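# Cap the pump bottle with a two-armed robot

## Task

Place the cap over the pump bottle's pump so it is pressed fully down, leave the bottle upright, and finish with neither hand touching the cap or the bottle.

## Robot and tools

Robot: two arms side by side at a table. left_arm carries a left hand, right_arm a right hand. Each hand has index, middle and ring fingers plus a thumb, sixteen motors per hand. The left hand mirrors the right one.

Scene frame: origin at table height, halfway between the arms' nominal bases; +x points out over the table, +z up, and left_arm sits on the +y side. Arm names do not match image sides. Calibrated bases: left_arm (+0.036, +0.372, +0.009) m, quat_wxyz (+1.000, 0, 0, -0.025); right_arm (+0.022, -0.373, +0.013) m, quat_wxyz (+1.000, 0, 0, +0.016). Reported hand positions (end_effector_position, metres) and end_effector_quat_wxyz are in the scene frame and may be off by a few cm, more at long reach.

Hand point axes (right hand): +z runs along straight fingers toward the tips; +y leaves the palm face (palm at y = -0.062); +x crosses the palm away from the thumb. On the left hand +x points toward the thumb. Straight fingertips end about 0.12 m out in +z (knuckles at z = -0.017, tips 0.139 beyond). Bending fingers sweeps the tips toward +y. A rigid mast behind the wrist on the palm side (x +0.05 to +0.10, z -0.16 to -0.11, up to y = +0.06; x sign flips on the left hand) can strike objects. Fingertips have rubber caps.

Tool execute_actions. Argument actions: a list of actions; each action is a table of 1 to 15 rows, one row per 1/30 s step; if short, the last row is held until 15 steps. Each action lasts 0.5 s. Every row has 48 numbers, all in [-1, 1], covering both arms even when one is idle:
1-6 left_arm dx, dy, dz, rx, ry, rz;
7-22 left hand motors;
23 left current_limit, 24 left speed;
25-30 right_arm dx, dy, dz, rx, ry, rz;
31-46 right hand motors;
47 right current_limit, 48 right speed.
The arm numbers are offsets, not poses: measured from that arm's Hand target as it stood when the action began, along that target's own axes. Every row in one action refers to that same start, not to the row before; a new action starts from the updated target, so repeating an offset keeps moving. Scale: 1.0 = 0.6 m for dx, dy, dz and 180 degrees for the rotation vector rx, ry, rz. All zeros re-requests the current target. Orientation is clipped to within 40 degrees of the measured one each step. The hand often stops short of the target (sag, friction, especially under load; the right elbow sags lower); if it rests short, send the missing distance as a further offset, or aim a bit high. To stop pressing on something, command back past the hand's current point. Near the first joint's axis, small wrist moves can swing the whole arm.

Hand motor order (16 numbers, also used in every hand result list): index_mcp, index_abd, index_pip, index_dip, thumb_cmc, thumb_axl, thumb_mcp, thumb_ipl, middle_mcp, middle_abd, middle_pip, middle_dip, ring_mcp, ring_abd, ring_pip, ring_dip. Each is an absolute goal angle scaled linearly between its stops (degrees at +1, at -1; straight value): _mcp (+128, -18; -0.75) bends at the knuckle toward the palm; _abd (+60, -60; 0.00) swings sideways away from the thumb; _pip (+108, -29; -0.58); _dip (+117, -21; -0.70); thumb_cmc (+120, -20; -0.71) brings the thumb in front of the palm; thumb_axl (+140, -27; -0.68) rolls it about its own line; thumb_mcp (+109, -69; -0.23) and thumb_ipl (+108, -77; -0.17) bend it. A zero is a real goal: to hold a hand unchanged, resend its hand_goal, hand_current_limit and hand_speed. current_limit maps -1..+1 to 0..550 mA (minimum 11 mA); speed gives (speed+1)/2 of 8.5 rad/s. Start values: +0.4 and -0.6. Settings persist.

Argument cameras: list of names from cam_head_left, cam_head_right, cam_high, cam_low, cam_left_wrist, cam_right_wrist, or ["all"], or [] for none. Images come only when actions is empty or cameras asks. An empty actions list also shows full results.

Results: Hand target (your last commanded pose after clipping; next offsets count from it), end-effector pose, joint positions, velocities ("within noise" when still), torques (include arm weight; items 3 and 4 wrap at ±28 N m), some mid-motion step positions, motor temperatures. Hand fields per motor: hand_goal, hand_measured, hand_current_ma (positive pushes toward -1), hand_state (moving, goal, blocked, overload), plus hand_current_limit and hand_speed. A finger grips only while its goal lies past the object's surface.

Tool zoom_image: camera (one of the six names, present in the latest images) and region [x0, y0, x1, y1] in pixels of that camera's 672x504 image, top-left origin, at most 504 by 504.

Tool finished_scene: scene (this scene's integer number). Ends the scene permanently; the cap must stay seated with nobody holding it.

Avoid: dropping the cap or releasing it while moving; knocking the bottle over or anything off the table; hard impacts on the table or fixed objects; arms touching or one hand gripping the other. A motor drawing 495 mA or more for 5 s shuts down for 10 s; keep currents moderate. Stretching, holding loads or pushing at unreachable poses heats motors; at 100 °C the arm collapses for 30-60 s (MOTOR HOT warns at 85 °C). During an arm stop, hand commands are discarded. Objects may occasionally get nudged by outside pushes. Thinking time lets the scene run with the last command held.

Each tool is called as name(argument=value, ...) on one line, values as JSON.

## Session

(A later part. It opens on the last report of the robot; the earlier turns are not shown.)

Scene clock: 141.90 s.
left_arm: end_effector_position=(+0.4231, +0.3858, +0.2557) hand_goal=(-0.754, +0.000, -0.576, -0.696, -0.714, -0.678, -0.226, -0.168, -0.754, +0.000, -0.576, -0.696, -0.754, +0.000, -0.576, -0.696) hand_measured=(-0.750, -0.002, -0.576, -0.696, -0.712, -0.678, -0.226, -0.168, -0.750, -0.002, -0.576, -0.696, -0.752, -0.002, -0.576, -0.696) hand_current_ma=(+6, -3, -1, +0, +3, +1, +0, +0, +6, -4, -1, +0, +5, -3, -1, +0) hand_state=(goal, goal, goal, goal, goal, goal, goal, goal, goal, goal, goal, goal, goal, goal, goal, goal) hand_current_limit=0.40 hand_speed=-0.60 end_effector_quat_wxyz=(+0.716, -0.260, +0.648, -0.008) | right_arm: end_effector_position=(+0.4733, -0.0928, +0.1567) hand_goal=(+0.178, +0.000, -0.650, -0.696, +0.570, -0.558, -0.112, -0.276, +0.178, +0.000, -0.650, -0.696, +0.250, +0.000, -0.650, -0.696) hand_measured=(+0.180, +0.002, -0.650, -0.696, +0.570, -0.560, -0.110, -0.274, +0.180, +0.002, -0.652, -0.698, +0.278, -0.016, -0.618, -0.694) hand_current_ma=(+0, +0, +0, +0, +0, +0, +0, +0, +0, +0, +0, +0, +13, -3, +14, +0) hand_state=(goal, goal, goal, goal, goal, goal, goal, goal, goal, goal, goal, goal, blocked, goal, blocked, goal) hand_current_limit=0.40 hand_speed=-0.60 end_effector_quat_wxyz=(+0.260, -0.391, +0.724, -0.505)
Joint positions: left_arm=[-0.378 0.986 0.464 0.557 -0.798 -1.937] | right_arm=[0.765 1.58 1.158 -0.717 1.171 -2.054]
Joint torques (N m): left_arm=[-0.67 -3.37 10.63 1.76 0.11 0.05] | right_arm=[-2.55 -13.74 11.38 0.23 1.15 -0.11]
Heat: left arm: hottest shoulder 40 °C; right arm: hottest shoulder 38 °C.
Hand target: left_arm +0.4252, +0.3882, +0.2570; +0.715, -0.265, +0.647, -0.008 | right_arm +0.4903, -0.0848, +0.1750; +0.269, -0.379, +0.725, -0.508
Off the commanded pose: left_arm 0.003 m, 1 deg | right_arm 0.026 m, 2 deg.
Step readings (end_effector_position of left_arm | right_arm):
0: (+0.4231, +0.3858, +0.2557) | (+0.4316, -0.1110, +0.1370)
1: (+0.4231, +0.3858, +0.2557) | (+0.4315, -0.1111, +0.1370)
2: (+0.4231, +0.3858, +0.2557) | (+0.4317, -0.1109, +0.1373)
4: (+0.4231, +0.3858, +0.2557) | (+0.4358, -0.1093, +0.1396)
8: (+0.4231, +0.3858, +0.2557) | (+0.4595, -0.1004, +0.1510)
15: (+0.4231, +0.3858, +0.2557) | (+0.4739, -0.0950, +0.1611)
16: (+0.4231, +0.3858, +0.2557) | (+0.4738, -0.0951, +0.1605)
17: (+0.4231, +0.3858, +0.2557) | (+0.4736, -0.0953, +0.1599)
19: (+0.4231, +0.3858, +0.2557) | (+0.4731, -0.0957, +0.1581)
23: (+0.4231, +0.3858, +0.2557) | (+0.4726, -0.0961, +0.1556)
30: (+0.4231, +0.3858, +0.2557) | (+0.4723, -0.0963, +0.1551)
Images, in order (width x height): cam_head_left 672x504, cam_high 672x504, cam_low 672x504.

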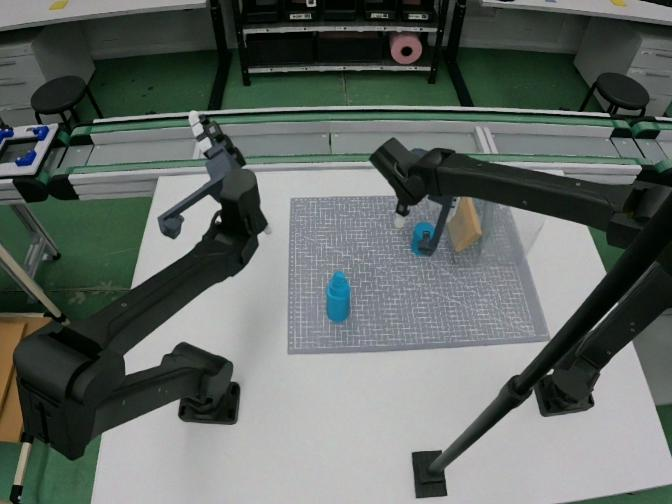

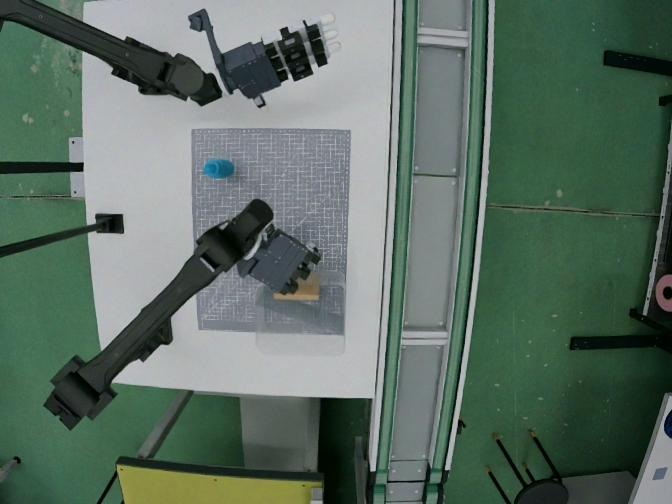

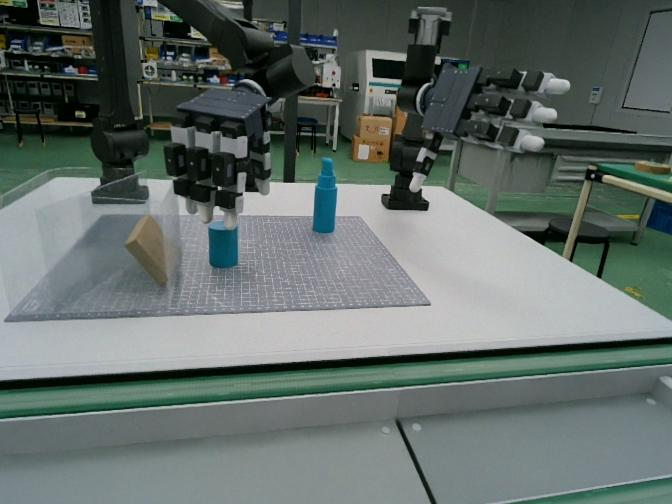

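execute_actions(actions=[[[0,0,0,0,0,0,-0.754,0,-0.576,-0.696,-0.714,-0.678,-0.226,-0.168,-0.754,0,-0.576,-0.696,-0.754,0,-0.576,-0.696,0.4,-0.6, 0.0302,-0.0072,0.0195,0,0,0,0.178,0,-0.65,-0.696,0.571,-0.557,-0.112,-0.276,0.178,0,-0.65,-0.696,0.25,0,-0.65,-0.696,0.4,-0.6]],[[0,0,0,0,0,0,-0.754,0,-0.576,-0.696,-0.714,-0.678,-0.226,-0.168,-0.754,0,-0.576,-0.696,-0.754,0,-0.576,-0.696,0.4,-0.6, 0.0302,-0.0072,0.0195,0,0,0,0.178,0,-0.65,-0.696,0.571,-0.557,-0.112,-0.276,0.178,0,-0.65,-0.696,0.25,0,-0.65,-0.696,0.4,-0.6]],[[0,0,0,0,0,0,-0.754,0,-0.576,-0.696,-0.714,-0.678,-0.226,-0.168,-0.754,0,-0.576,-0.696,-0.754,0,-0.576,-0.696,0.4,-0.6, 0.0302,-0.0072,0.0195,0,0,0,0.178,0,-0.65,-0.696,0.571,-0.557,-0.112,-0.276,0.178,0,-0.65,-0.696,0.25,0,-0.65,-0.696,0.4,-0.6]]], cameras=["cam_high","cam_low"])

zoom_image(camera="cam_low", region=[110, 100, 290, 300])

zoom_image(camera="cam_high", region=[210, 200, 360, 350])

Scene clock: 145.33 s.
left_arm: end_effector_position=(+0.4231, +0.3858, +0.2557) hand_goal=(-0.754, +0.000, -0.576, -0.696, -0.714, -0.678, -0.226, -0.168, -0.754, +0.000, -0.576, -0.696, -0.754, +0.000, -0.576, -0.696) hand_measured=(-0.750, -0.002, -0.576, -0.696, -0.712, -0.678, -0.226, -0.168, -0.750, -0.002, -0.576, -0.696, -0.752, -0.002, -0.576, -0.696) hand_current_ma=(+6, -3, -1, +0, +3, +1, +0, +0, +6, -4, -1, +0, +5, -3, -1, +0) hand_state=(goal, goal, goal, goal, goal, goal, goal, goal, goal, goal, goal, goal, goal, goal, goal, goal) hand_current_limit=0.40 hand_speed=-0.60 end_effector_quat_wxyz=(+0.716, -0.260, +0.648, -0.008) | right_arm: end_effector_position=(+0.4869, -0.1340, +0.1629) hand_goal=(+0.178, +0.000, -0.650, -0.696, +0.570, -0.558, -0.112, -0.276, +0.178, +0.000, -0.650, -0.696, +0.250, +0.000, -0.650, -0.696) hand_measured=(+0.180, +0.002, -0.650, -0.696, +0.570, -0.560, -0.110, -0.274, +0.180, +0.002, -0.652, -0.698, +0.284, -0.020, -0.624, -0.694) hand_current_ma=(+0, +0, +0, +0, +0, +0, +0, +0, +0, +0, +0, +0, +19, -5, +9, +0) hand_state=(goal, goal, goal, goal, goal, goal, goal, goal, goal, goal, goal, goal, blocked, blocked, blocked, goal) hand_current_limit=0.40 hand_speed=-0.60 end_effector_quat_wxyz=(+0.249, -0.360, +0.744, -0.506)
Joint positions: left_arm=[-0.378 0.986 0.464 0.557 -0.798 -1.937] | right_arm=[0.683 1.539 1.128 -0.704 1.152 -2.057]
Joint torques (N m): left_arm=[-0.73 -3.37 10.69 1.73 0.1 0.04] | right_arm=[-3.96 -16.79 6.78 0.73 1.1 -0.25]
Heat: left arm: hottest elbow 41 °C; right arm: hottest shoulder 38 °C.
Hand target: left_arm +0.4252, +0.3882, +0.2570; +0.715, -0.265, +0.647, -0.008 | right_arm +0.4901, -0.1506, +0.1748; +0.269, -0.380, +0.725, -0.508
Off the commanded pose: left_arm 0.003 m, 1 deg | right_arm 0.021 m, 4 deg.
joint sent to its limit (right arm) — joint 6 (wrist roll), lower limit. The joint targets are off in orientation, not in position.
Step readings (end_effector_position of left_arm | right_arm):
0: (+0.4231, +0.3858, +0.2557) | (+0.4733, -0.0928, +0.1567)
1: (+0.4231, +0.3858, +0.2557) | (+0.4733, -0.0928, +0.1567)
2: (+0.4231, +0.3858, +0.2557) | (+0.4733, -0.0928, +0.1567)
4: (+0.4231, +0.3858, +0.2557) | (+0.4732, -0.0927, +0.1566)
8: (+0.4231, +0.3858, +0.2557) | (+0.4740, -0.0931, +0.1565)
15: (+0.4231, +0.3858, +0.2557) | (+0.4747, -0.0932, +0.1565)
16: (+0.4231, +0.3858, +0.2557) | (+0.4748, -0.0933, +0.1565)
17: (+0.4231, +0.3858, +0.2557) | (+0.4750, -0.0935, +0.1564)
19: (+0.4231, +0.3858, +0.2557) | (+0.4763, -0.0946, +0.1571)
23: (+0.4231, +0.3858, +0.2557) | (+0.4818, -0.1038, +0.1599)
30: (+0.4231, +0.3858, +0.2557) | (+0.4869, -0.1128, +0.1629)
31: (+0.4231, +0.3858, +0.2557) | (+0.4868, -0.1129, +0.1627)
32: (+0.4231, +0.3858, +0.2557) | (+0.4866, -0.1133, +0.1625)
34: (+0.4231, +0.3858, +0.2557) | (+0.4859, -0.1151, +0.1629)
38: (+0.4231, +0.3858, +0.2557) | (+0.4846, -0.1251, +0.1632)
45: (+0.4231, +0.3858, +0.2557) | (+0.4869, -0.1339, +0.1629)
Images, in order (width x height): cam_high 672x504, cam_low 672x504.

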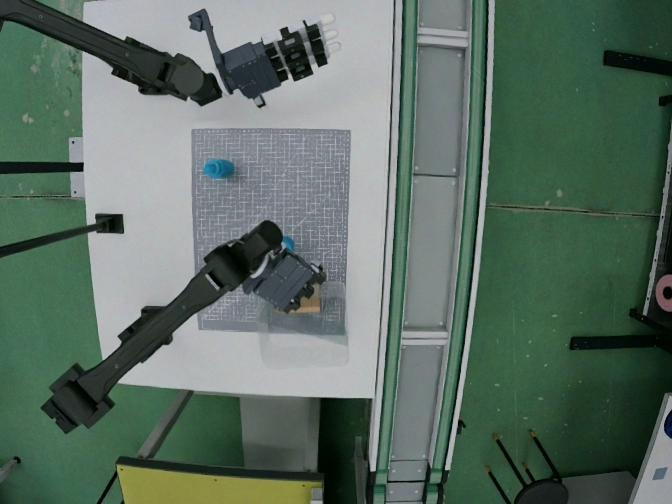

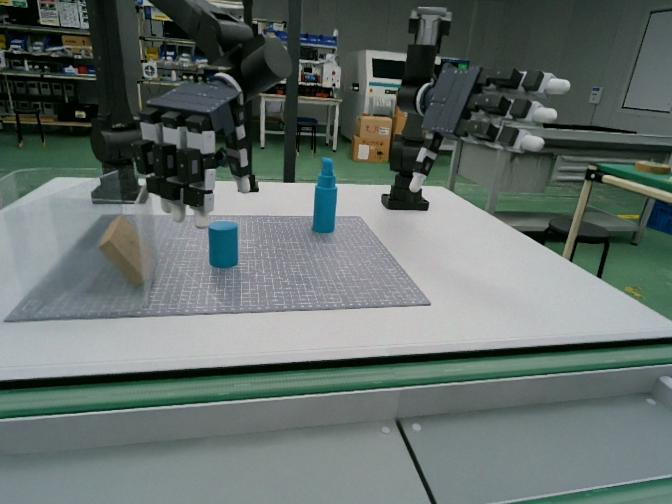

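Scaled by 2.520 from the camera's 672x504 image, which has a finer 960x720 frame.

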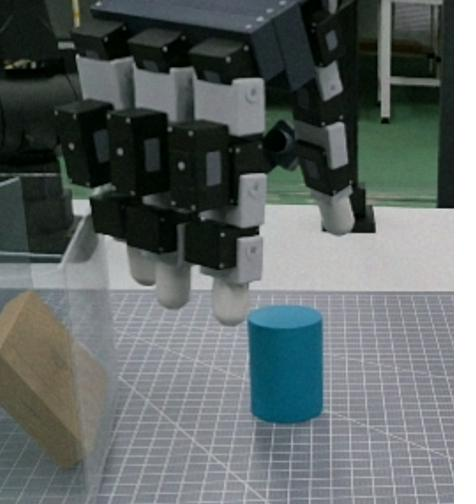

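Scaled by 3.360 from the camera's 672x504 image, which has a finer 960x720 frame.

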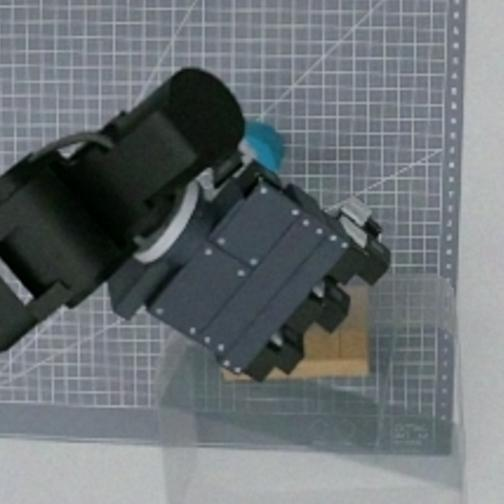

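execute_actions(actions=[[[0,0,0,0,0,0,-0.754,0,-0.576,-0.696,-0.714,-0.678,-0.226,-0.168,-0.754,0,-0.576,-0.696,-0.754,0,-0.576,-0.696,0.4,-0.6, 0.0043,0.0068,-0.117,0,0,0,0.178,0,-0.65,-0.696,0.571,-0.557,-0.112,-0.276,0.178,0,-0.65,-0.696,0.342,0,0.81,-0.26,0.4,-0.6]],[[0,0,0,0,0,0,-0.754,0,-0.576,-0.696,-0.714,-0.678,-0.226,-0.168,-0.754,0,-0.576,-0.696,-0.754,0,-0.576,-0.696,0.4,-0.6, 0,0,0,0,0,0,0.178,0,-0.65,-0.696,0.571,-0.557,-0.112,-0.276,0.178,0,-0.65,-0.696,0.342,0,0.81,-0.26,0.4,-0.6]],[[0,0,0,0,0,0,-0.754,0,-0.576,-0.696,-0.714,-0.678,-0.226,-0.168,-0.754,0,-0.576,-0.696,-0.754,0,-0.576,-0.696,0.4,-0.6, 0,0.0862,0.0312,0,0,0,0.178,0,-0.65,-0.696,0.571,-0.557,-0.112,-0.276,0.178,0,-0.65,-0.696,0.342,0,0.81,-0.26,0.4,-0.6]]], cameras=["cam_high","cam_low","cam_head_left","cam_right_wrist"])

zoom_image(camera="cam_low", region=[150, 150, 270, 290])

zoom_image(camera="cam_head_left", region=[370, 140, 530, 290])

Scene clock: 149.07 s.
left_arm: end_effector_position=(+0.4231, +0.3858, +0.2557) hand_goal=(-0.754, +0.000, -0.576, -0.696, -0.714, -0.678, -0.226, -0.168, -0.754, +0.000, -0.576, -0.696, -0.754, +0.000, -0.576, -0.696) hand_measured=(-0.750, -0.002, -0.576, -0.696, -0.712, -0.678, -0.226, -0.168, -0.750, -0.002, -0.576, -0.696, -0.752, -0.002, -0.576, -0.696) hand_current_ma=(+6, -3, -1, +0, +3, +1, +0, +0, +6, -4, -1, +0, +5, -3, -1, +0) hand_state=(goal, goal, goal, goal, goal, goal, goal, goal, goal, goal, goal, goal, goal, goal, goal, goal) hand_current_limit=0.40 hand_speed=-0.60 end_effector_quat_wxyz=(+0.716, -0.260, +0.648, -0.008) | right_arm: end_effector_position=(+0.4336, -0.1181, +0.1418) hand_goal=(+0.178, +0.000, -0.650, -0.696, +0.570, -0.558, -0.112, -0.276, +0.178, +0.000, -0.650, -0.696, +0.342, +0.000, +0.810, -0.260) hand_measured=(+0.180, +0.002, -0.650, -0.696, +0.570, -0.560, -0.110, -0.274, +0.180, +0.002, -0.652, -0.698, +0.340, -0.004, +0.802, -0.264) hand_current_ma=(+0, +0, +0, +0, +0, +0, +0, +0, +0, +0, +0, +0, +0, +0, -1, +0) hand_state=(goal, goal, goal, goal, goal, goal, goal, goal, goal, goal, goal, goal, goal, goal, goal, goal) hand_current_limit=0.40 hand_speed=-0.60 end_effector_quat_wxyz=(+0.265, -0.378, +0.727, -0.509)
Joint positions: left_arm=[-0.378 0.986 0.464 0.557 -0.798 -1.937] | right_arm=[0.795 1.498 1.019 -0.741 1.198 -1.944]
Joint torques (N m): left_arm=[-0.32 -3.19 10.67 1.94 0.1 0.02] | right_arm=[-1.2 -12.75 6.95 1.01 0.83 -0.03]
Heat: left arm: hottest elbow 41 °C; right arm: hottest shoulder 38 °C.
Hand target: left_arm +0.4252, +0.3882, +0.2570; +0.715, -0.265, +0.647, -0.008 | right_arm +0.4333, -0.1144, +0.1400; +0.269, -0.379, +0.725, -0.508
Off the commanded pose: left_arm 0.003 m, 1 deg | right_arm 0.004 m, 0 deg.
Step readings (end_effector_position of left_arm | right_arm):
0: (+0.4231, +0.3858, +0.2557) | (+0.4869, -0.1340, +0.1629)
1: (+0.4231, +0.3858, +0.2557) | (+0.4869, -0.1340, +0.1631)
2: (+0.4231, +0.3858, +0.2557) | (+0.4859, -0.1348, +0.1635)
4: (+0.4231, +0.3858, +0.2557) | (+0.4770, -0.1374, +0.1662)
8: (+0.4231, +0.3858, +0.2557) | (+0.4519, -0.1297, +0.1762)
15: (+0.4231, +0.3858, +0.2557) | (+0.4342, -0.1165, +0.1857)
16: (+0.4231, +0.3858, +0.2557) | (+0.4337, -0.1171, +0.1855)
17: (+0.4231, +0.3858, +0.2557) | (+0.4334, -0.1176, +0.1854)
19: (+0.4231, +0.3858, +0.2557) | (+0.4330, -0.1181, +0.1853)
23: (+0.4231, +0.3858, +0.2557) | (+0.4327, -0.1187, +0.1852)
30: (+0.4231, +0.3858, +0.2557) | (+0.4326, -0.1188, +0.1851)
31: (+0.4231, +0.3858, +0.2557) | (+0.4327, -0.1187, +0.1851)
32: (+0.4231, +0.3858, +0.2557) | (+0.4329, -0.1185, +0.1847)
34: (+0.4231, +0.3858, +0.2557) | (+0.4341, -0.1176, +0.1805)
38: (+0.4231, +0.3858, +0.2557) | (+0.4319, -0.1199, +0.1597)
45: (+0.4231, +0.3858, +0.2557) | (+0.4322, -0.1196, +0.1411)
Images, in order (width x height): cam_head_left 672x504, cam_high 672x504, cam_low 672x504, cam_right_wrist 672x504.

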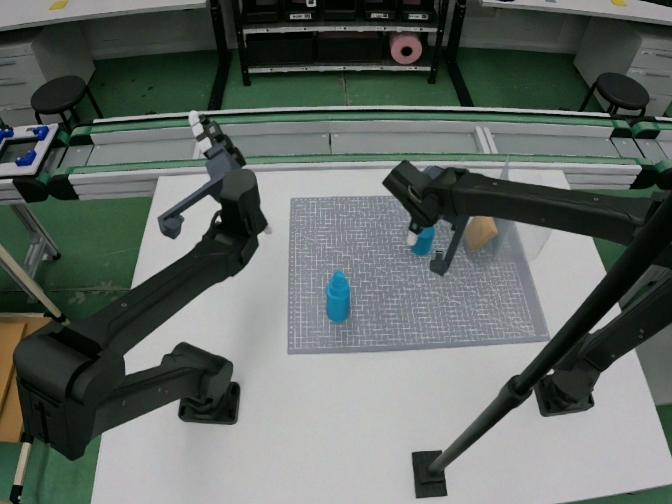

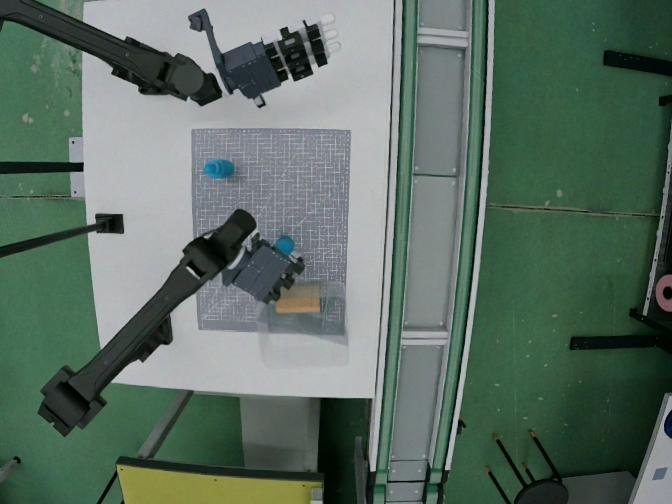

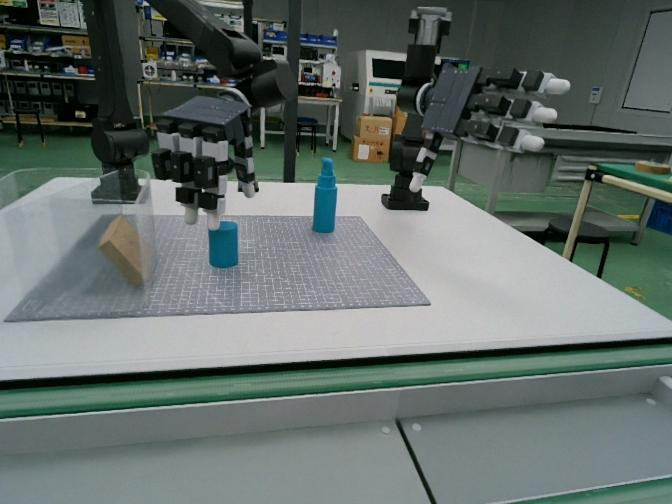

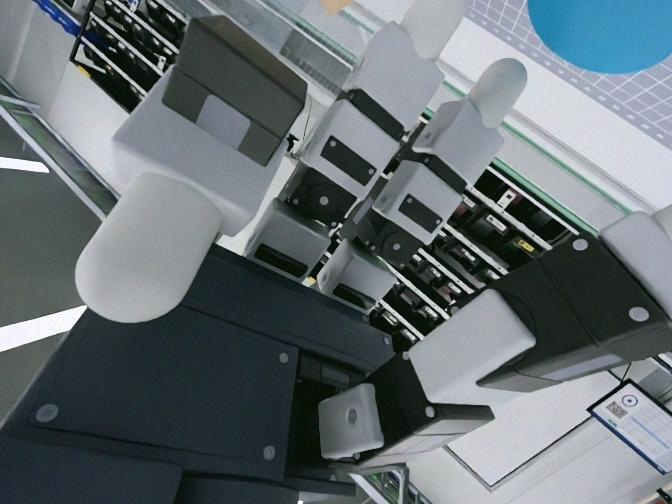

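Scaled by 3.600 from the camera's 672x504 image, which has a finer 960x720 frame.

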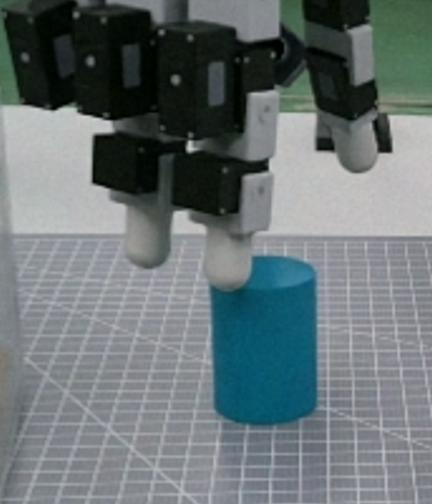

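Scaled by 3.150 from the camera's 672x504 image, which has a finer 960x720 frame.

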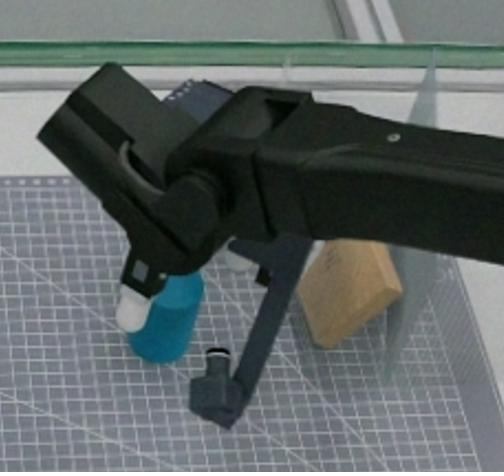

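execute_actions(actions=[[[0,0,0,0,0,0,-0.754,0,-0.576,-0.696,-0.714,-0.678,-0.226,-0.168,-0.754,0,-0.576,-0.696,-0.754,0,-0.576,-0.696,0.4,-0.6, -0.0037,0.0537,0.018,0,0,0,0.178,0,-0.65,-0.696,0.571,-0.557,-0.112,-0.276,0.178,0,-0.65,-0.696,0.342,0,0.81,-0.26,0.4,-0.6]],[[0,0,0,0,0,0,-0.754,0,-0.576,-0.696,-0.714,-0.678,-0.226,-0.168,-0.754,0,-0.576,-0.696,-0.754,0,-0.576,-0.696,0.4,-0.6, 0,0.0537,0.018,0,0,0,0.178,0,-0.65,-0.696,0.571,-0.557,-0.112,-0.276,0.178,0,-0.65,-0.696,0.342,0,0.81,-0.26,0.4,-0.6]]], cameras=["cam_high","cam_low","cam_head_left","cam_right_wrist"])

zoom_image(camera="cam_low", region=[150, 150, 270, 290])

zoom_image(camera="cam_head_left", region=[370, 140, 530, 290])

Scene clock: 153.70 s.
left_arm: end_effector_position=(+0.4231, +0.3858, +0.2557) hand_goal=(-0.754, +0.000, -0.576, -0.696, -0.714, -0.678, -0.226, -0.168, -0.754, +0.000, -0.576, -0.696, -0.754, +0.000, -0.576, -0.696) hand_measured=(-0.750, -0.002, -0.576, -0.696, -0.712, -0.678, -0.226, -0.168, -0.750, -0.002, -0.576, -0.696, -0.752, -0.002, -0.576, -0.696) hand_current_ma=(+6, -3, -1, +0, +3, +1, +0, +0, +6, -4, -1, +0, +5, -3, -1, +0) hand_state=(goal, goal, goal, goal, goal, goal, goal, goal, goal, goal, goal, goal, goal, goal, goal, goal) hand_current_limit=0.40 hand_speed=-0.60 end_effector_quat_wxyz=(+0.716, -0.260, +0.648, -0.008) | right_arm: end_effector_position=(+0.4355, -0.1167, +0.0758) hand_goal=(+0.178, +0.000, -0.650, -0.696, +0.570, -0.558, -0.112, -0.276, +0.178, +0.000, -0.650, -0.696, +0.342, +0.000, +0.810, -0.260) hand_measured=(+0.178, +0.002, -0.650, -0.696, +0.570, -0.560, -0.110, -0.274, +0.180, +0.002, -0.652, -0.698, +0.340, -0.004, +0.802, -0.264) hand_current_ma=(+0, +0, +0, +0, +0, +0, +0, +0, +0, +0, +0, +0, +0, +0, -1, +0) hand_state=(goal, goal, goal, goal, goal, goal, goal, goal, goal, goal, goal, goal, goal, goal, goal, goal) hand_current_limit=0.40 hand_speed=-0.60 end_effector_quat_wxyz=(+0.265, -0.376, +0.727, -0.510)
Joint positions: left_arm=[-0.378 0.986 0.464 0.557 -0.798 -1.937] | right_arm=[0.795 1.606 0.942 -0.562 1.201 -1.937]
Joint torques (N m): left_arm=[-0.21 -3.25 10.63 1.76 0.09 0.06] | right_arm=[-0.91 -13.1 6.08 0.92 0.77 0.02]
Heat: left arm: hottest elbow 41 °C; right arm: hottest shoulder 38 °C.
Hand target: left_arm +0.4252, +0.3882, +0.2570; +0.715, -0.265, +0.647, -0.008 | right_arm +0.4334, -0.1114, +0.0719; +0.269, -0.379, +0.725, -0.508
Off the commanded pose: left_arm 0.003 m, 1 deg | right_arm 0.007 m, 1 deg.
Step readings (end_effector_position of left_arm | right_arm):
0: (+0.4231, +0.3858, +0.2557) | (+0.4336, -0.1181, +0.1418)
1: (+0.4231, +0.3858, +0.2557) | (+0.4337, -0.1180, +0.1418)
2: (+0.4231, +0.3858, +0.2557) | (+0.4341, -0.1175, +0.1412)
4: (+0.4231, +0.3858, +0.2557) | (+0.4353, -0.1162, +0.1381)
8: (+0.4231, +0.3858, +0.2557) | (+0.4348, -0.1167, +0.1215)
15: (+0.4231, +0.3858, +0.2557) | (+0.4341, -0.1175, +0.1081)
16: (+0.4231, +0.3858, +0.2557) | (+0.4344, -0.1172, +0.1082)
17: (+0.4231, +0.3858, +0.2557) | (+0.4352, -0.1163, +0.1079)
19: (+0.4231, +0.3858, +0.2557) | (+0.4367, -0.1148, +0.1047)
23: (+0.4231, +0.3858, +0.2557) | (+0.4355, -0.1162, +0.0873)
30: (+0.4231, +0.3858, +0.2557) | (+0.4350, -0.1173, +0.0757)
Images, in order (width x height): cam_head_left 672x504, cam_high 672x504, cam_low 672x504, cam_right_wrist 672x504.

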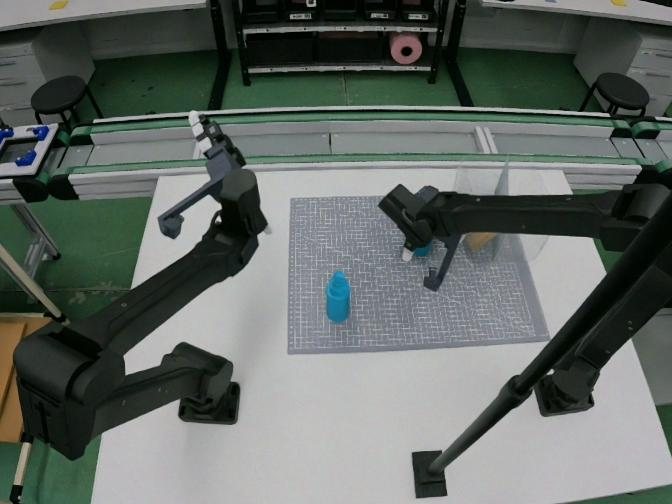

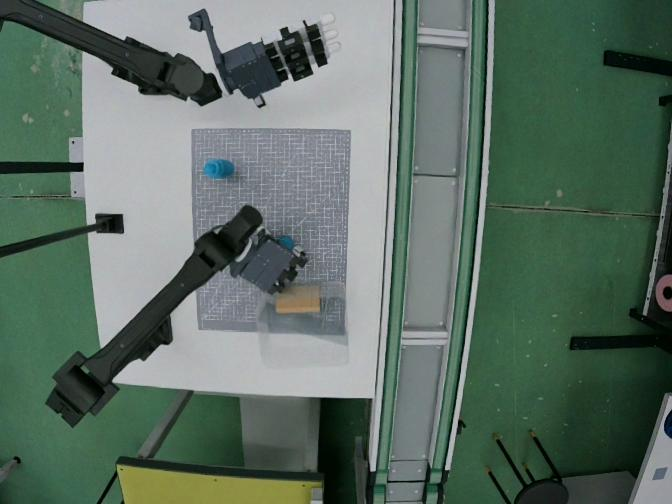

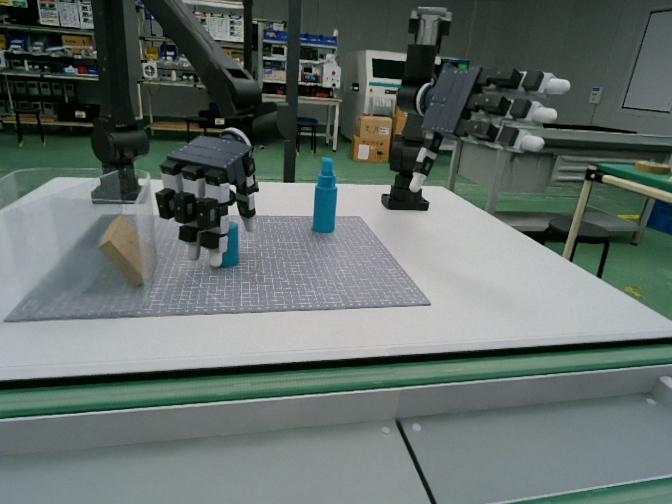

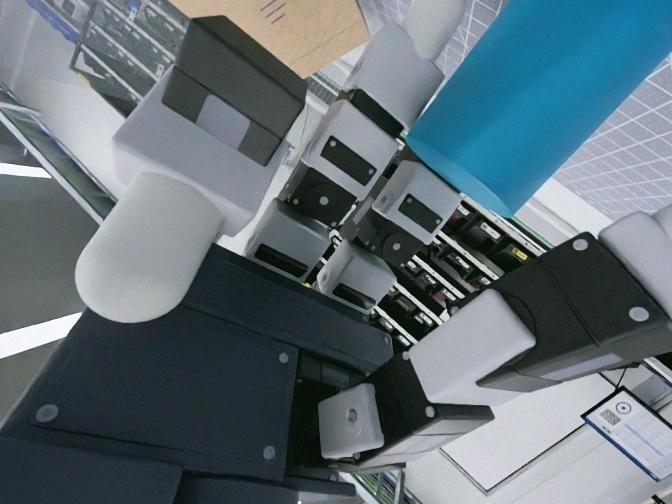

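Scaled by 3.600 from the camera's 672x504 image, which has a finer 960x720 frame.

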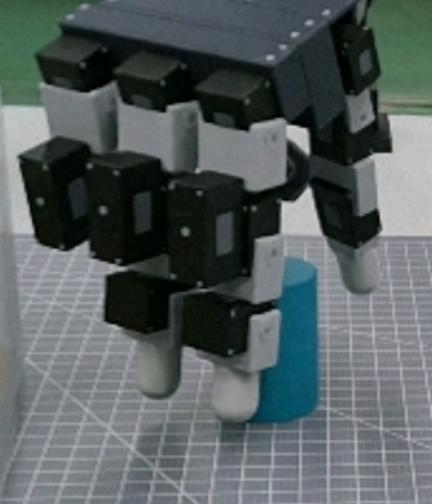

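Scaled by 3.150 from the camera's 672x504 image, which has a finer 960x720 frame.

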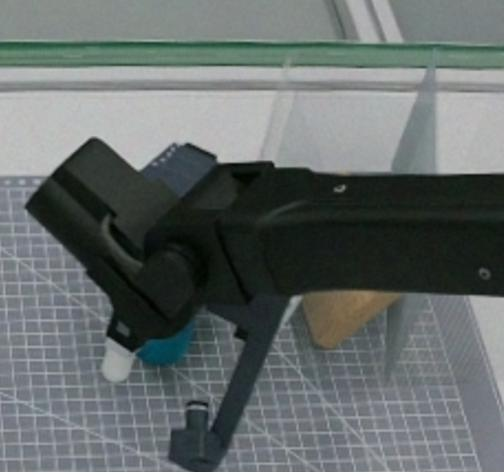

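execute_actions(actions=[[[0,0,0,0,0,0,-0.754,0,-0.576,-0.696,-0.714,-0.678,-0.226,-0.168,-0.754,0,-0.576,-0.696,-0.754,0,-0.576,-0.696,0.4,-0.6, -0.0082,0.0098,-0.0025,0,0,0,0.178,0,-0.65,-0.696,0.571,-0.557,-0.112,-0.276,0.178,0,-0.65,-0.696,0.342,0,0.81,-0.26,0.4,-0.8]],[[0,0,0,0,0,0,-0.754,0,-0.576,-0.696,-0.714,-0.678,-0.226,-0.168,-0.754,0,-0.576,-0.696,-0.754,0,-0.576,-0.696,0.4,-0.6, 0,0,0,0,0,0,0.178,0,-0.65,-0.696,0.571,-0.557,0.225,-0.384,0.178,0,-0.65,-0.696,0.342,0,0.81,-0.26,0.4,-0.8]],[[0,0,0,0,0,0,-0.754,0,-0.576,-0.696,-0.714,-0.678,-0.226,-0.168,-0.754,0,-0.576,-0.696,-0.754,0,-0.576,-0.696,0.4,-0.6, 0,0,0,0,0,0,0.274,0,-0.65,-0.696,0.571,-0.557,0.225,-0.384,0.274,0,-0.65,-0.696,0.342,0,0.81,-0.26,0.4,-0.8]]], cameras=["cam_high","cam_low","cam_head_left","cam_right_wrist"])

zoom_image(camera="cam_low", region=[150, 150, 270, 290])

Scene clock: 158.20 s.
left_arm: end_effector_position=(+0.4231, +0.3858, +0.2557) hand_goal=(-0.754, +0.000, -0.576, -0.696, -0.714, -0.678, -0.226, -0.168, -0.754, +0.000, -0.576, -0.696, -0.754, +0.000, -0.576, -0.696) hand_measured=(-0.750, -0.002, -0.576, -0.696, -0.712, -0.678, -0.226, -0.168, -0.750, -0.002, -0.576, -0.696, -0.752, -0.002, -0.576, -0.696) hand_current_ma=(+6, -3, -1, +0, +3, +1, +0, +0, +6, -4, -1, +0, +5, -3, -1, +0) hand_state=(goal, goal, goal, goal, goal, goal, goal, goal, goal, goal, goal, goal, goal, goal, goal, goal) hand_current_limit=0.40 hand_speed=-0.60 end_effector_quat_wxyz=(+0.716, -0.260, +0.648, -0.008) | right_arm: end_effector_position=(+0.4344, -0.1146, +0.0692) hand_goal=(+0.274, +0.000, -0.650, -0.696, +0.570, -0.558, +0.224, -0.384, +0.274, +0.000, -0.650, -0.696, +0.342, +0.000, +0.810, -0.260) hand_measured=(+0.224, +0.002, -0.656, -0.696, +0.568, -0.560, +0.192, -0.388, +0.264, +0.002, -0.652, -0.698, +0.340, -0.004, +0.802, -0.264) hand_current_ma=(-42, +0, +0, +0, +0, +0, -24, -1, -2, +0, +0, +0, +0, +0, -1, +0) hand_state=(blocked, goal, goal, goal, goal, goal, blocked, goal, goal, goal, goal, goal, goal, goal, goal, goal) hand_current_limit=0.40 hand_speed=-0.80 end_effector_quat_wxyz=(+0.264, -0.377, +0.727, -0.510)
Joint positions: left_arm=[-0.378 0.986 0.464 0.557 -0.798 -1.937] | right_arm=[0.8 1.622 0.942 -0.561 1.202 -1.922]
Joint torques (N m): left_arm=[-0.5 -3.9 10.65 1.78 0.1 0.03] | right_arm=[-0.32 -12.86 6.8 0.51 0.87 0.1]
Heat: left arm: hottest elbow 41 °C; right arm: hottest shoulder 38 °C.
Hand target: left_arm +0.4252, +0.3882, +0.2570; +0.715, -0.265, +0.647, -0.008 | right_arm +0.4335, -0.1053, +0.0671; +0.269, -0.379, +0.725, -0.508
Off the commanded pose: left_arm 0.003 m, 1 deg | right_arm 0.010 m, 1 deg.
Step readings (end_effector_position of left_arm | right_arm):
0: (+0.4231, +0.3858, +0.2557) | (+0.4355, -0.1166, +0.0759)
1: (+0.4231, +0.3858, +0.2557) | (+0.4355, -0.1166, +0.0759)
2: (+0.4231, +0.3858, +0.2557) | (+0.4355, -0.1166, +0.0759)
4: (+0.4231, +0.3858, +0.2557) | (+0.4355, -0.1163, +0.0754)
8: (+0.4231, +0.3858, +0.2557) | (+0.4349, -0.1156, +0.0718)
15: (+0.4231, +0.3858, +0.2557) | (+0.4344, -0.1149, +0.0691)
16: (+0.4231, +0.3858, +0.2557) | (+0.4344, -0.1148, +0.0691)
17: (+0.4231, +0.3858, +0.2557) | (+0.4344, -0.1148, +0.0691)
19: (+0.4231, +0.3858, +0.2557) | (+0.4344, -0.1148, +0.0692)
23: (+0.4231, +0.3858, +0.2557) | (+0.4345, -0.1148, +0.0692)
30: (+0.4231, +0.3858, +0.2557) | (+0.4345, -0.1148, +0.0692)
31: (+0.4231, +0.3858, +0.2557) | (+0.4345, -0.1148, +0.0692)
32: (+0.4231, +0.3858, +0.2557) | (+0.4345, -0.1148, +0.0692)
34: (+0.4231, +0.3858, +0.2557) | (+0.4345, -0.1148, +0.0692)
38: (+0.4231, +0.3858, +0.2557) | (+0.4344, -0.1146, +0.0692)
45: (+0.4231, +0.3858, +0.2557) | (+0.4344, -0.1146, +0.0692)
Images, in order (width x height): cam_head_left 672x504, cam_high 672x504, cam_low 672x504, cam_right_wrist 672x504.

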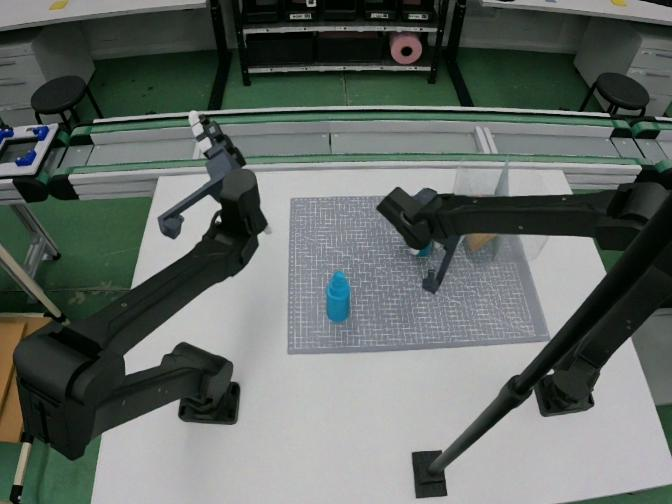

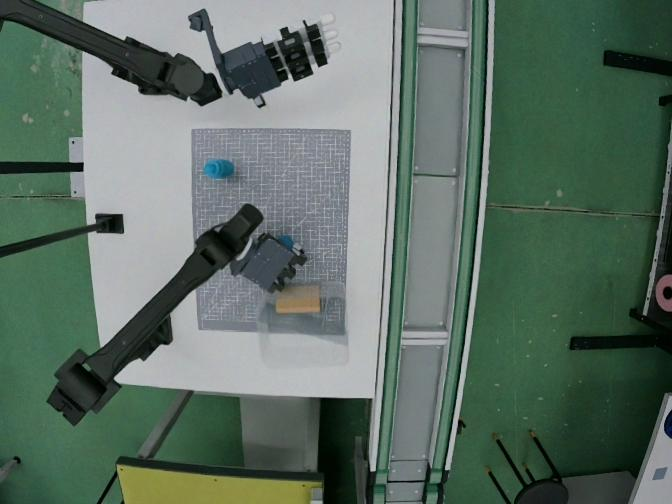

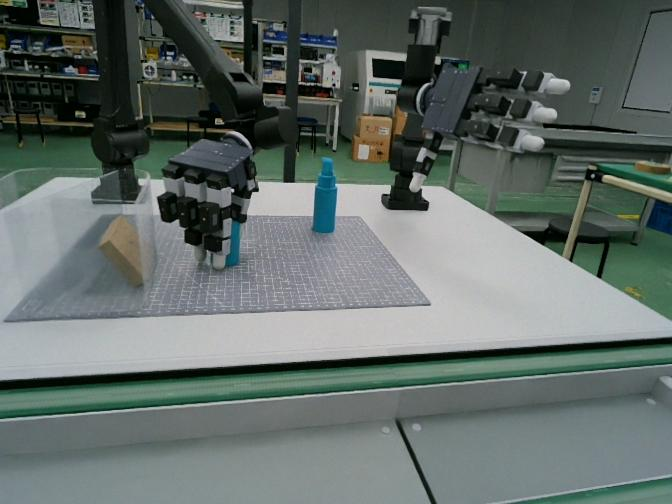

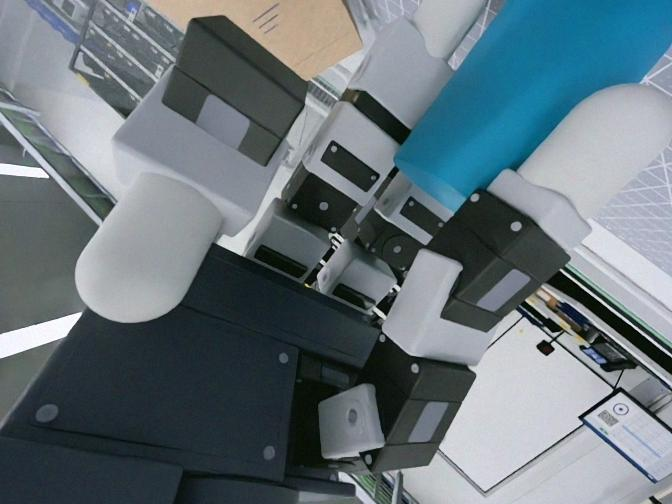

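Scaled by 3.600 from the camera's 672x504 image, which has a finer 960x720 frame.

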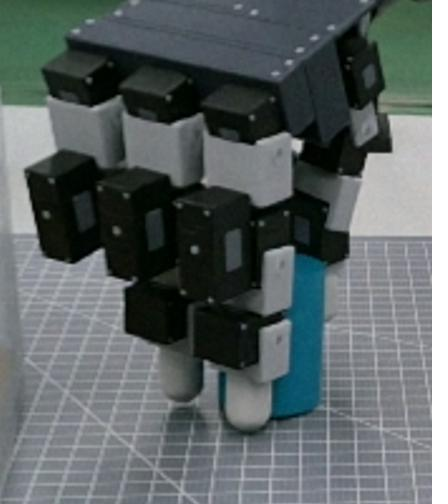

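execute_actions(actions=[[[0,0,0,0,0,0,-0.754,0,-0.576,-0.696,-0.714,-0.678,-0.226,-0.168,-0.754,0,-0.576,-0.696,-0.754,0,-0.576,-0.696,0.4,-0.6, 0,0,0,0,0,0,0.178,0,-0.65,-0.696,0.571,-0.557,0.08,-0.384,0.178,0,-0.65,-0.696,0.342,0,0.81,-0.26,0.4,-0.7]],[[0,0,0,0,0,0,-0.754,0,-0.576,-0.696,-0.714,-0.678,-0.226,-0.168,-0.754,0,-0.576,-0.696,-0.754,0,-0.576,-0.696,0.4,-0.6, -0.0199,0,0,0,0,0,0.178,0,-0.65,-0.696,0.571,-0.557,0.08,-0.384,0.178,0,-0.65,-0.696,0.342,0,0.81,-0.26,0.4,-0.7]],[[0,0,0,0,0,0,-0.754,0,-0.576,-0.696,-0.714,-0.678,-0.226,-0.168,-0.754,0,-0.576,-0.696,-0.754,0,-0.576,-0.696,0.4,-0.6, 0,0,0,0,0,0,0.178,0,-0.65,-0.696,0.571,-0.557,0.08,-0.384,0.178,0,-0.65,-0.696,0.342,0,0.81,-0.26,0.4,-0.7]]], cameras=["cam_low","cam_right_wrist"])

zoom_image(camera="cam_low", region=[150, 150, 270, 290])

Scene clock: 162.50 s.
left_arm: end_effector_position=(+0.4231, +0.3858, +0.2557) hand_goal=(-0.754, +0.000, -0.576, -0.696, -0.714, -0.678, -0.226, -0.168, -0.754, +0.000, -0.576, -0.696, -0.754, +0.000, -0.576, -0.696) hand_measured=(-0.750, -0.002, -0.576, -0.696, -0.712, -0.678, -0.226, -0.168, -0.750, -0.002, -0.576, -0.696, -0.752, -0.002, -0.576, -0.696) hand_current_ma=(+6, -3, -1, +0, +3, +1, +0, +0, +6, -4, -1, +0, +5, -3, -1, +0) hand_state=(goal, goal, goal, goal, goal, goal, goal, goal, goal, goal, goal, goal, goal, goal, goal, goal) hand_current_limit=0.40 hand_speed=-0.60 end_effector_quat_wxyz=(+0.716, -0.260, +0.648, -0.008) | right_arm: end_effector_position=(+0.4340, -0.1144, +0.0661) hand_goal=(+0.178, +0.000, -0.650, -0.696, +0.570, -0.558, +0.080, -0.384, +0.178, +0.000, -0.650, -0.696, +0.342, +0.000, +0.810, -0.260) hand_measured=(+0.180, +0.006, -0.650, -0.696, +0.568, -0.560, +0.082, -0.386, +0.182, +0.002, -0.652, -0.698, +0.340, -0.004, +0.802, -0.264) hand_current_ma=(+0, +0, +0, +0, +0, +0, +0, +0, +0, +0, +0, +0, +0, +0, -1, +0) hand_state=(goal, goal, goal, goal, goal, goal, goal, goal, goal, goal, goal, goal, goal, goal, goal, goal) hand_current_limit=0.40 hand_speed=-0.70 end_effector_quat_wxyz=(+0.264, -0.375, +0.726, -0.513)
Joint positions: left_arm=[-0.378 0.986 0.464 0.557 -0.798 -1.937] | right_arm=[0.803 1.632 0.943 -0.564 1.211 -1.911]
Joint torques (N m): left_arm=[-0.32 -3.55 10.69 1.66 0.11 0.04] | right_arm=[-0.26 -11.69 9.18 0.01 0.58 0.06]
Heat: left arm: hottest elbow 41 °C; right arm: hottest shoulder 38 °C.
Hand target: left_arm +0.4252, +0.3882, +0.2570; +0.715, -0.265, +0.647, -0.008 | right_arm +0.4402, -0.0956, +0.0670; +0.269, -0.379, +0.725, -0.508
Off the commanded pose: left_arm 0.003 m, 1 deg | right_arm 0.020 m, 1 deg.
Step readings (end_effector_position of left_arm | right_arm):
0: (+0.4231, +0.3858, +0.2557) | (+0.4344, -0.1146, +0.0692)
1: (+0.4231, +0.3858, +0.2557) | (+0.4344, -0.1146, +0.0692)
2: (+0.4231, +0.3858, +0.2557) | (+0.4344, -0.1146, +0.0692)
4: (+0.4231, +0.3858, +0.2557) | (+0.4344, -0.1146, +0.0692)
8: (+0.4231, +0.3858, +0.2557) | (+0.4344, -0.1146, +0.0692)
15: (+0.4231, +0.3858, +0.2557) | (+0.4344, -0.1146, +0.0692)
16: (+0.4231, +0.3858, +0.2557) | (+0.4344, -0.1147, +0.0690)
17: (+0.4231, +0.3858, +0.2557) | (+0.4344, -0.1146, +0.0689)
19: (+0.4231, +0.3858, +0.2557) | (+0.4342, -0.1147, +0.0672)
23: (+0.4231, +0.3858, +0.2557) | (+0.4342, -0.1144, +0.0663)
30: (+0.4231, +0.3858, +0.2557) | (+0.4340, -0.1143, +0.0661)
31: (+0.4231, +0.3858, +0.2557) | (+0.4340, -0.1144, +0.0661)
32: (+0.4231, +0.3858, +0.2557) | (+0.4340, -0.1143, +0.0661)
34: (+0.4231, +0.3858, +0.2557) | (+0.4340, -0.1143, +0.0661)
38: (+0.4231, +0.3858, +0.2557) | (+0.4340, -0.1144, +0.0661)
45: (+0.4231, +0.3858, +0.2557) | (+0.4340, -0.1144, +0.0661)
Images, in order (width x height): cam_low 672x504, cam_right_wrist 672x504.

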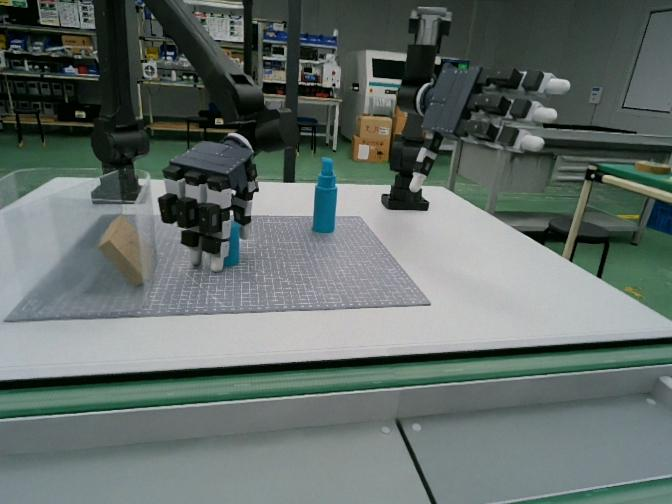

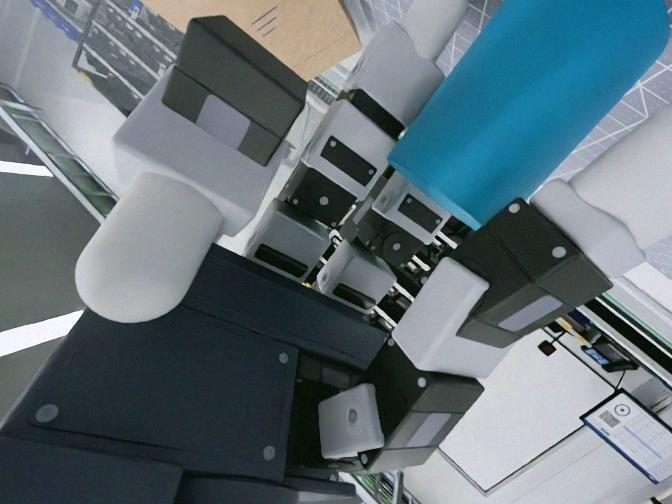

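Scaled by 3.600 from the camera's 672x504 image, which has a finer 960x720 frame.

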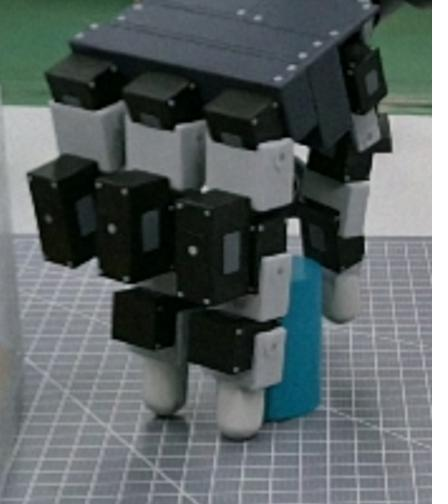

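execute_actions(actions=[[[0,0,0,0,0,0,-0.754,0,-0.576,-0.696,-0.714,-0.678,-0.226,-0.168,-0.754,0,-0.576,-0.696,-0.754,0,-0.576,-0.696,0.4,-0.6, -0.0222,-0.0051,-0.0052,0,0,0,0.178,0,-0.65,-0.696,0.571,-0.557,0.08,-0.384,0.178,0,-0.65,-0.696,0.342,0,0.81,-0.26,0.4,-0.7]]], cameras=["cam_low","cam_right_wrist"])

zoom_image(camera="cam_low", region=[150, 150, 270, 290])

Scene clock: 165.23 s.
left_arm: end_effector_position=(+0.4231, +0.3858, +0.2557) hand_goal=(-0.754, +0.000, -0.576, -0.696, -0.714, -0.678, -0.226, -0.168, -0.754, +0.000, -0.576, -0.696, -0.754, +0.000, -0.576, -0.696) hand_measured=(-0.750, -0.002, -0.576, -0.696, -0.712, -0.678, -0.226, -0.168, -0.750, -0.002, -0.576, -0.696, -0.752, -0.002, -0.576, -0.696) hand_current_ma=(+6, -3, -1, +0, +3, +1, +0, +0, +6, -4, -1, +0, +5, -3, -1, +0) hand_state=(goal, goal, goal, goal, goal, goal, goal, goal, goal, goal, goal, goal, goal, goal, goal, goal) hand_current_limit=0.40 hand_speed=-0.60 end_effector_quat_wxyz=(+0.716, -0.260, +0.648, -0.008) | right_arm: end_effector_position=(+0.4371, -0.1093, +0.0668) hand_goal=(+0.178, +0.000, -0.650, -0.696, +0.570, -0.558, +0.080, -0.384, +0.178, +0.000, -0.650, -0.696, +0.342, +0.000, +0.810, -0.260) hand_measured=(+0.180, +0.034, -0.650, -0.696, +0.568, -0.560, +0.082, -0.386, +0.182, +0.002, -0.652, -0.698, +0.340, -0.004, +0.802, -0.264) hand_current_ma=(+0, +13, +0, +0, +0, +0, +0, +0, +0, +0, +0, +0, +0, +0, -1, +0) hand_state=(goal, blocked, goal, goal, goal, goal, goal, goal, goal, goal, goal, goal, goal, goal, goal, goal) hand_current_limit=0.40 hand_speed=-0.70 end_effector_quat_wxyz=(+0.253, -0.383, +0.721, -0.519)
Joint positions: left_arm=[-0.378 0.986 0.464 0.557 -0.798 -1.937] | right_arm=[0.807 1.656 0.981 -0.613 1.216 -1.906]
Joint torques (N m): left_arm=[-0.21 -3.31 10.62 1.77 0.12 0.05] | right_arm=[0.09 -12.16 9.74 0.09 0.47 0.14]
Heat: left arm: hottest elbow 41 °C; right arm: hottest shoulder 38 °C.
Hand target: left_arm +0.4252, +0.3882, +0.2570; +0.715, -0.265, +0.647, -0.008 | right_arm +0.4463, -0.0834, +0.0711; +0.269, -0.379, +0.725, -0.508
Off the commanded pose: left_arm 0.003 m, 1 deg | right_arm 0.028 m, 2 deg.
Step readings (end_effector_position of left_arm | right_arm):
0: (+0.4231, +0.3858, +0.2557) | (+0.4340, -0.1144, +0.0661)
1: (+0.4231, +0.3858, +0.2557) | (+0.4341, -0.1143, +0.0662)
2: (+0.4231, +0.3858, +0.2557) | (+0.4341, -0.1140, +0.0664)
4: (+0.4231, +0.3858, +0.2557) | (+0.4351, -0.1125, +0.0666)
8: (+0.4231, +0.3858, +0.2557) | (+0.4367, -0.1099, +0.0665)
15: (+0.4231, +0.3858, +0.2557) | (+0.4371, -0.1094, +0.0668)
Images, in order (width x height): cam_low 672x504, cam_right_wrist 672x504.

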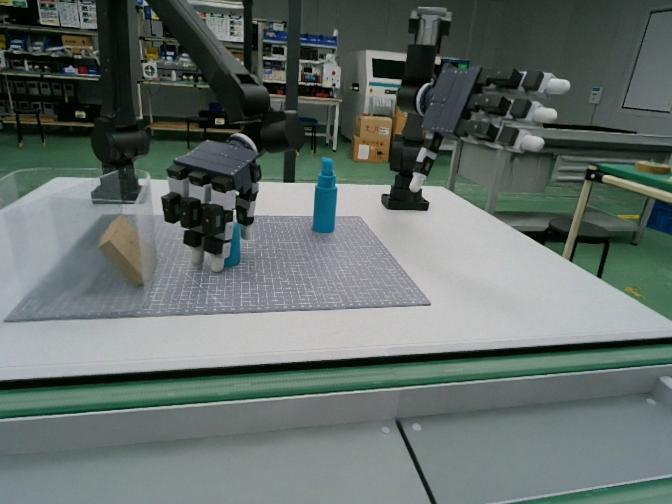

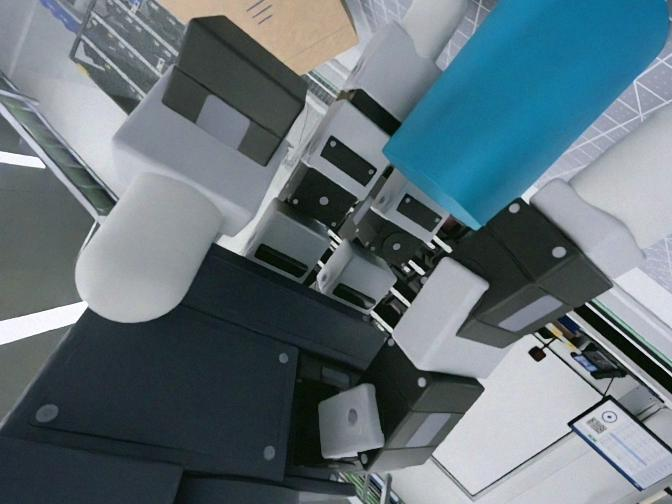

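Scaled by 3.600 from the camera's 672x504 image, which has a finer 960x720 frame.

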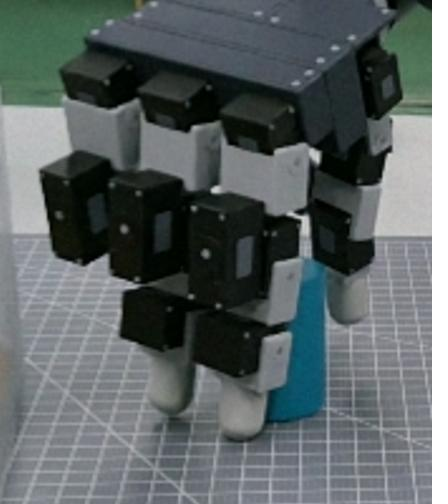

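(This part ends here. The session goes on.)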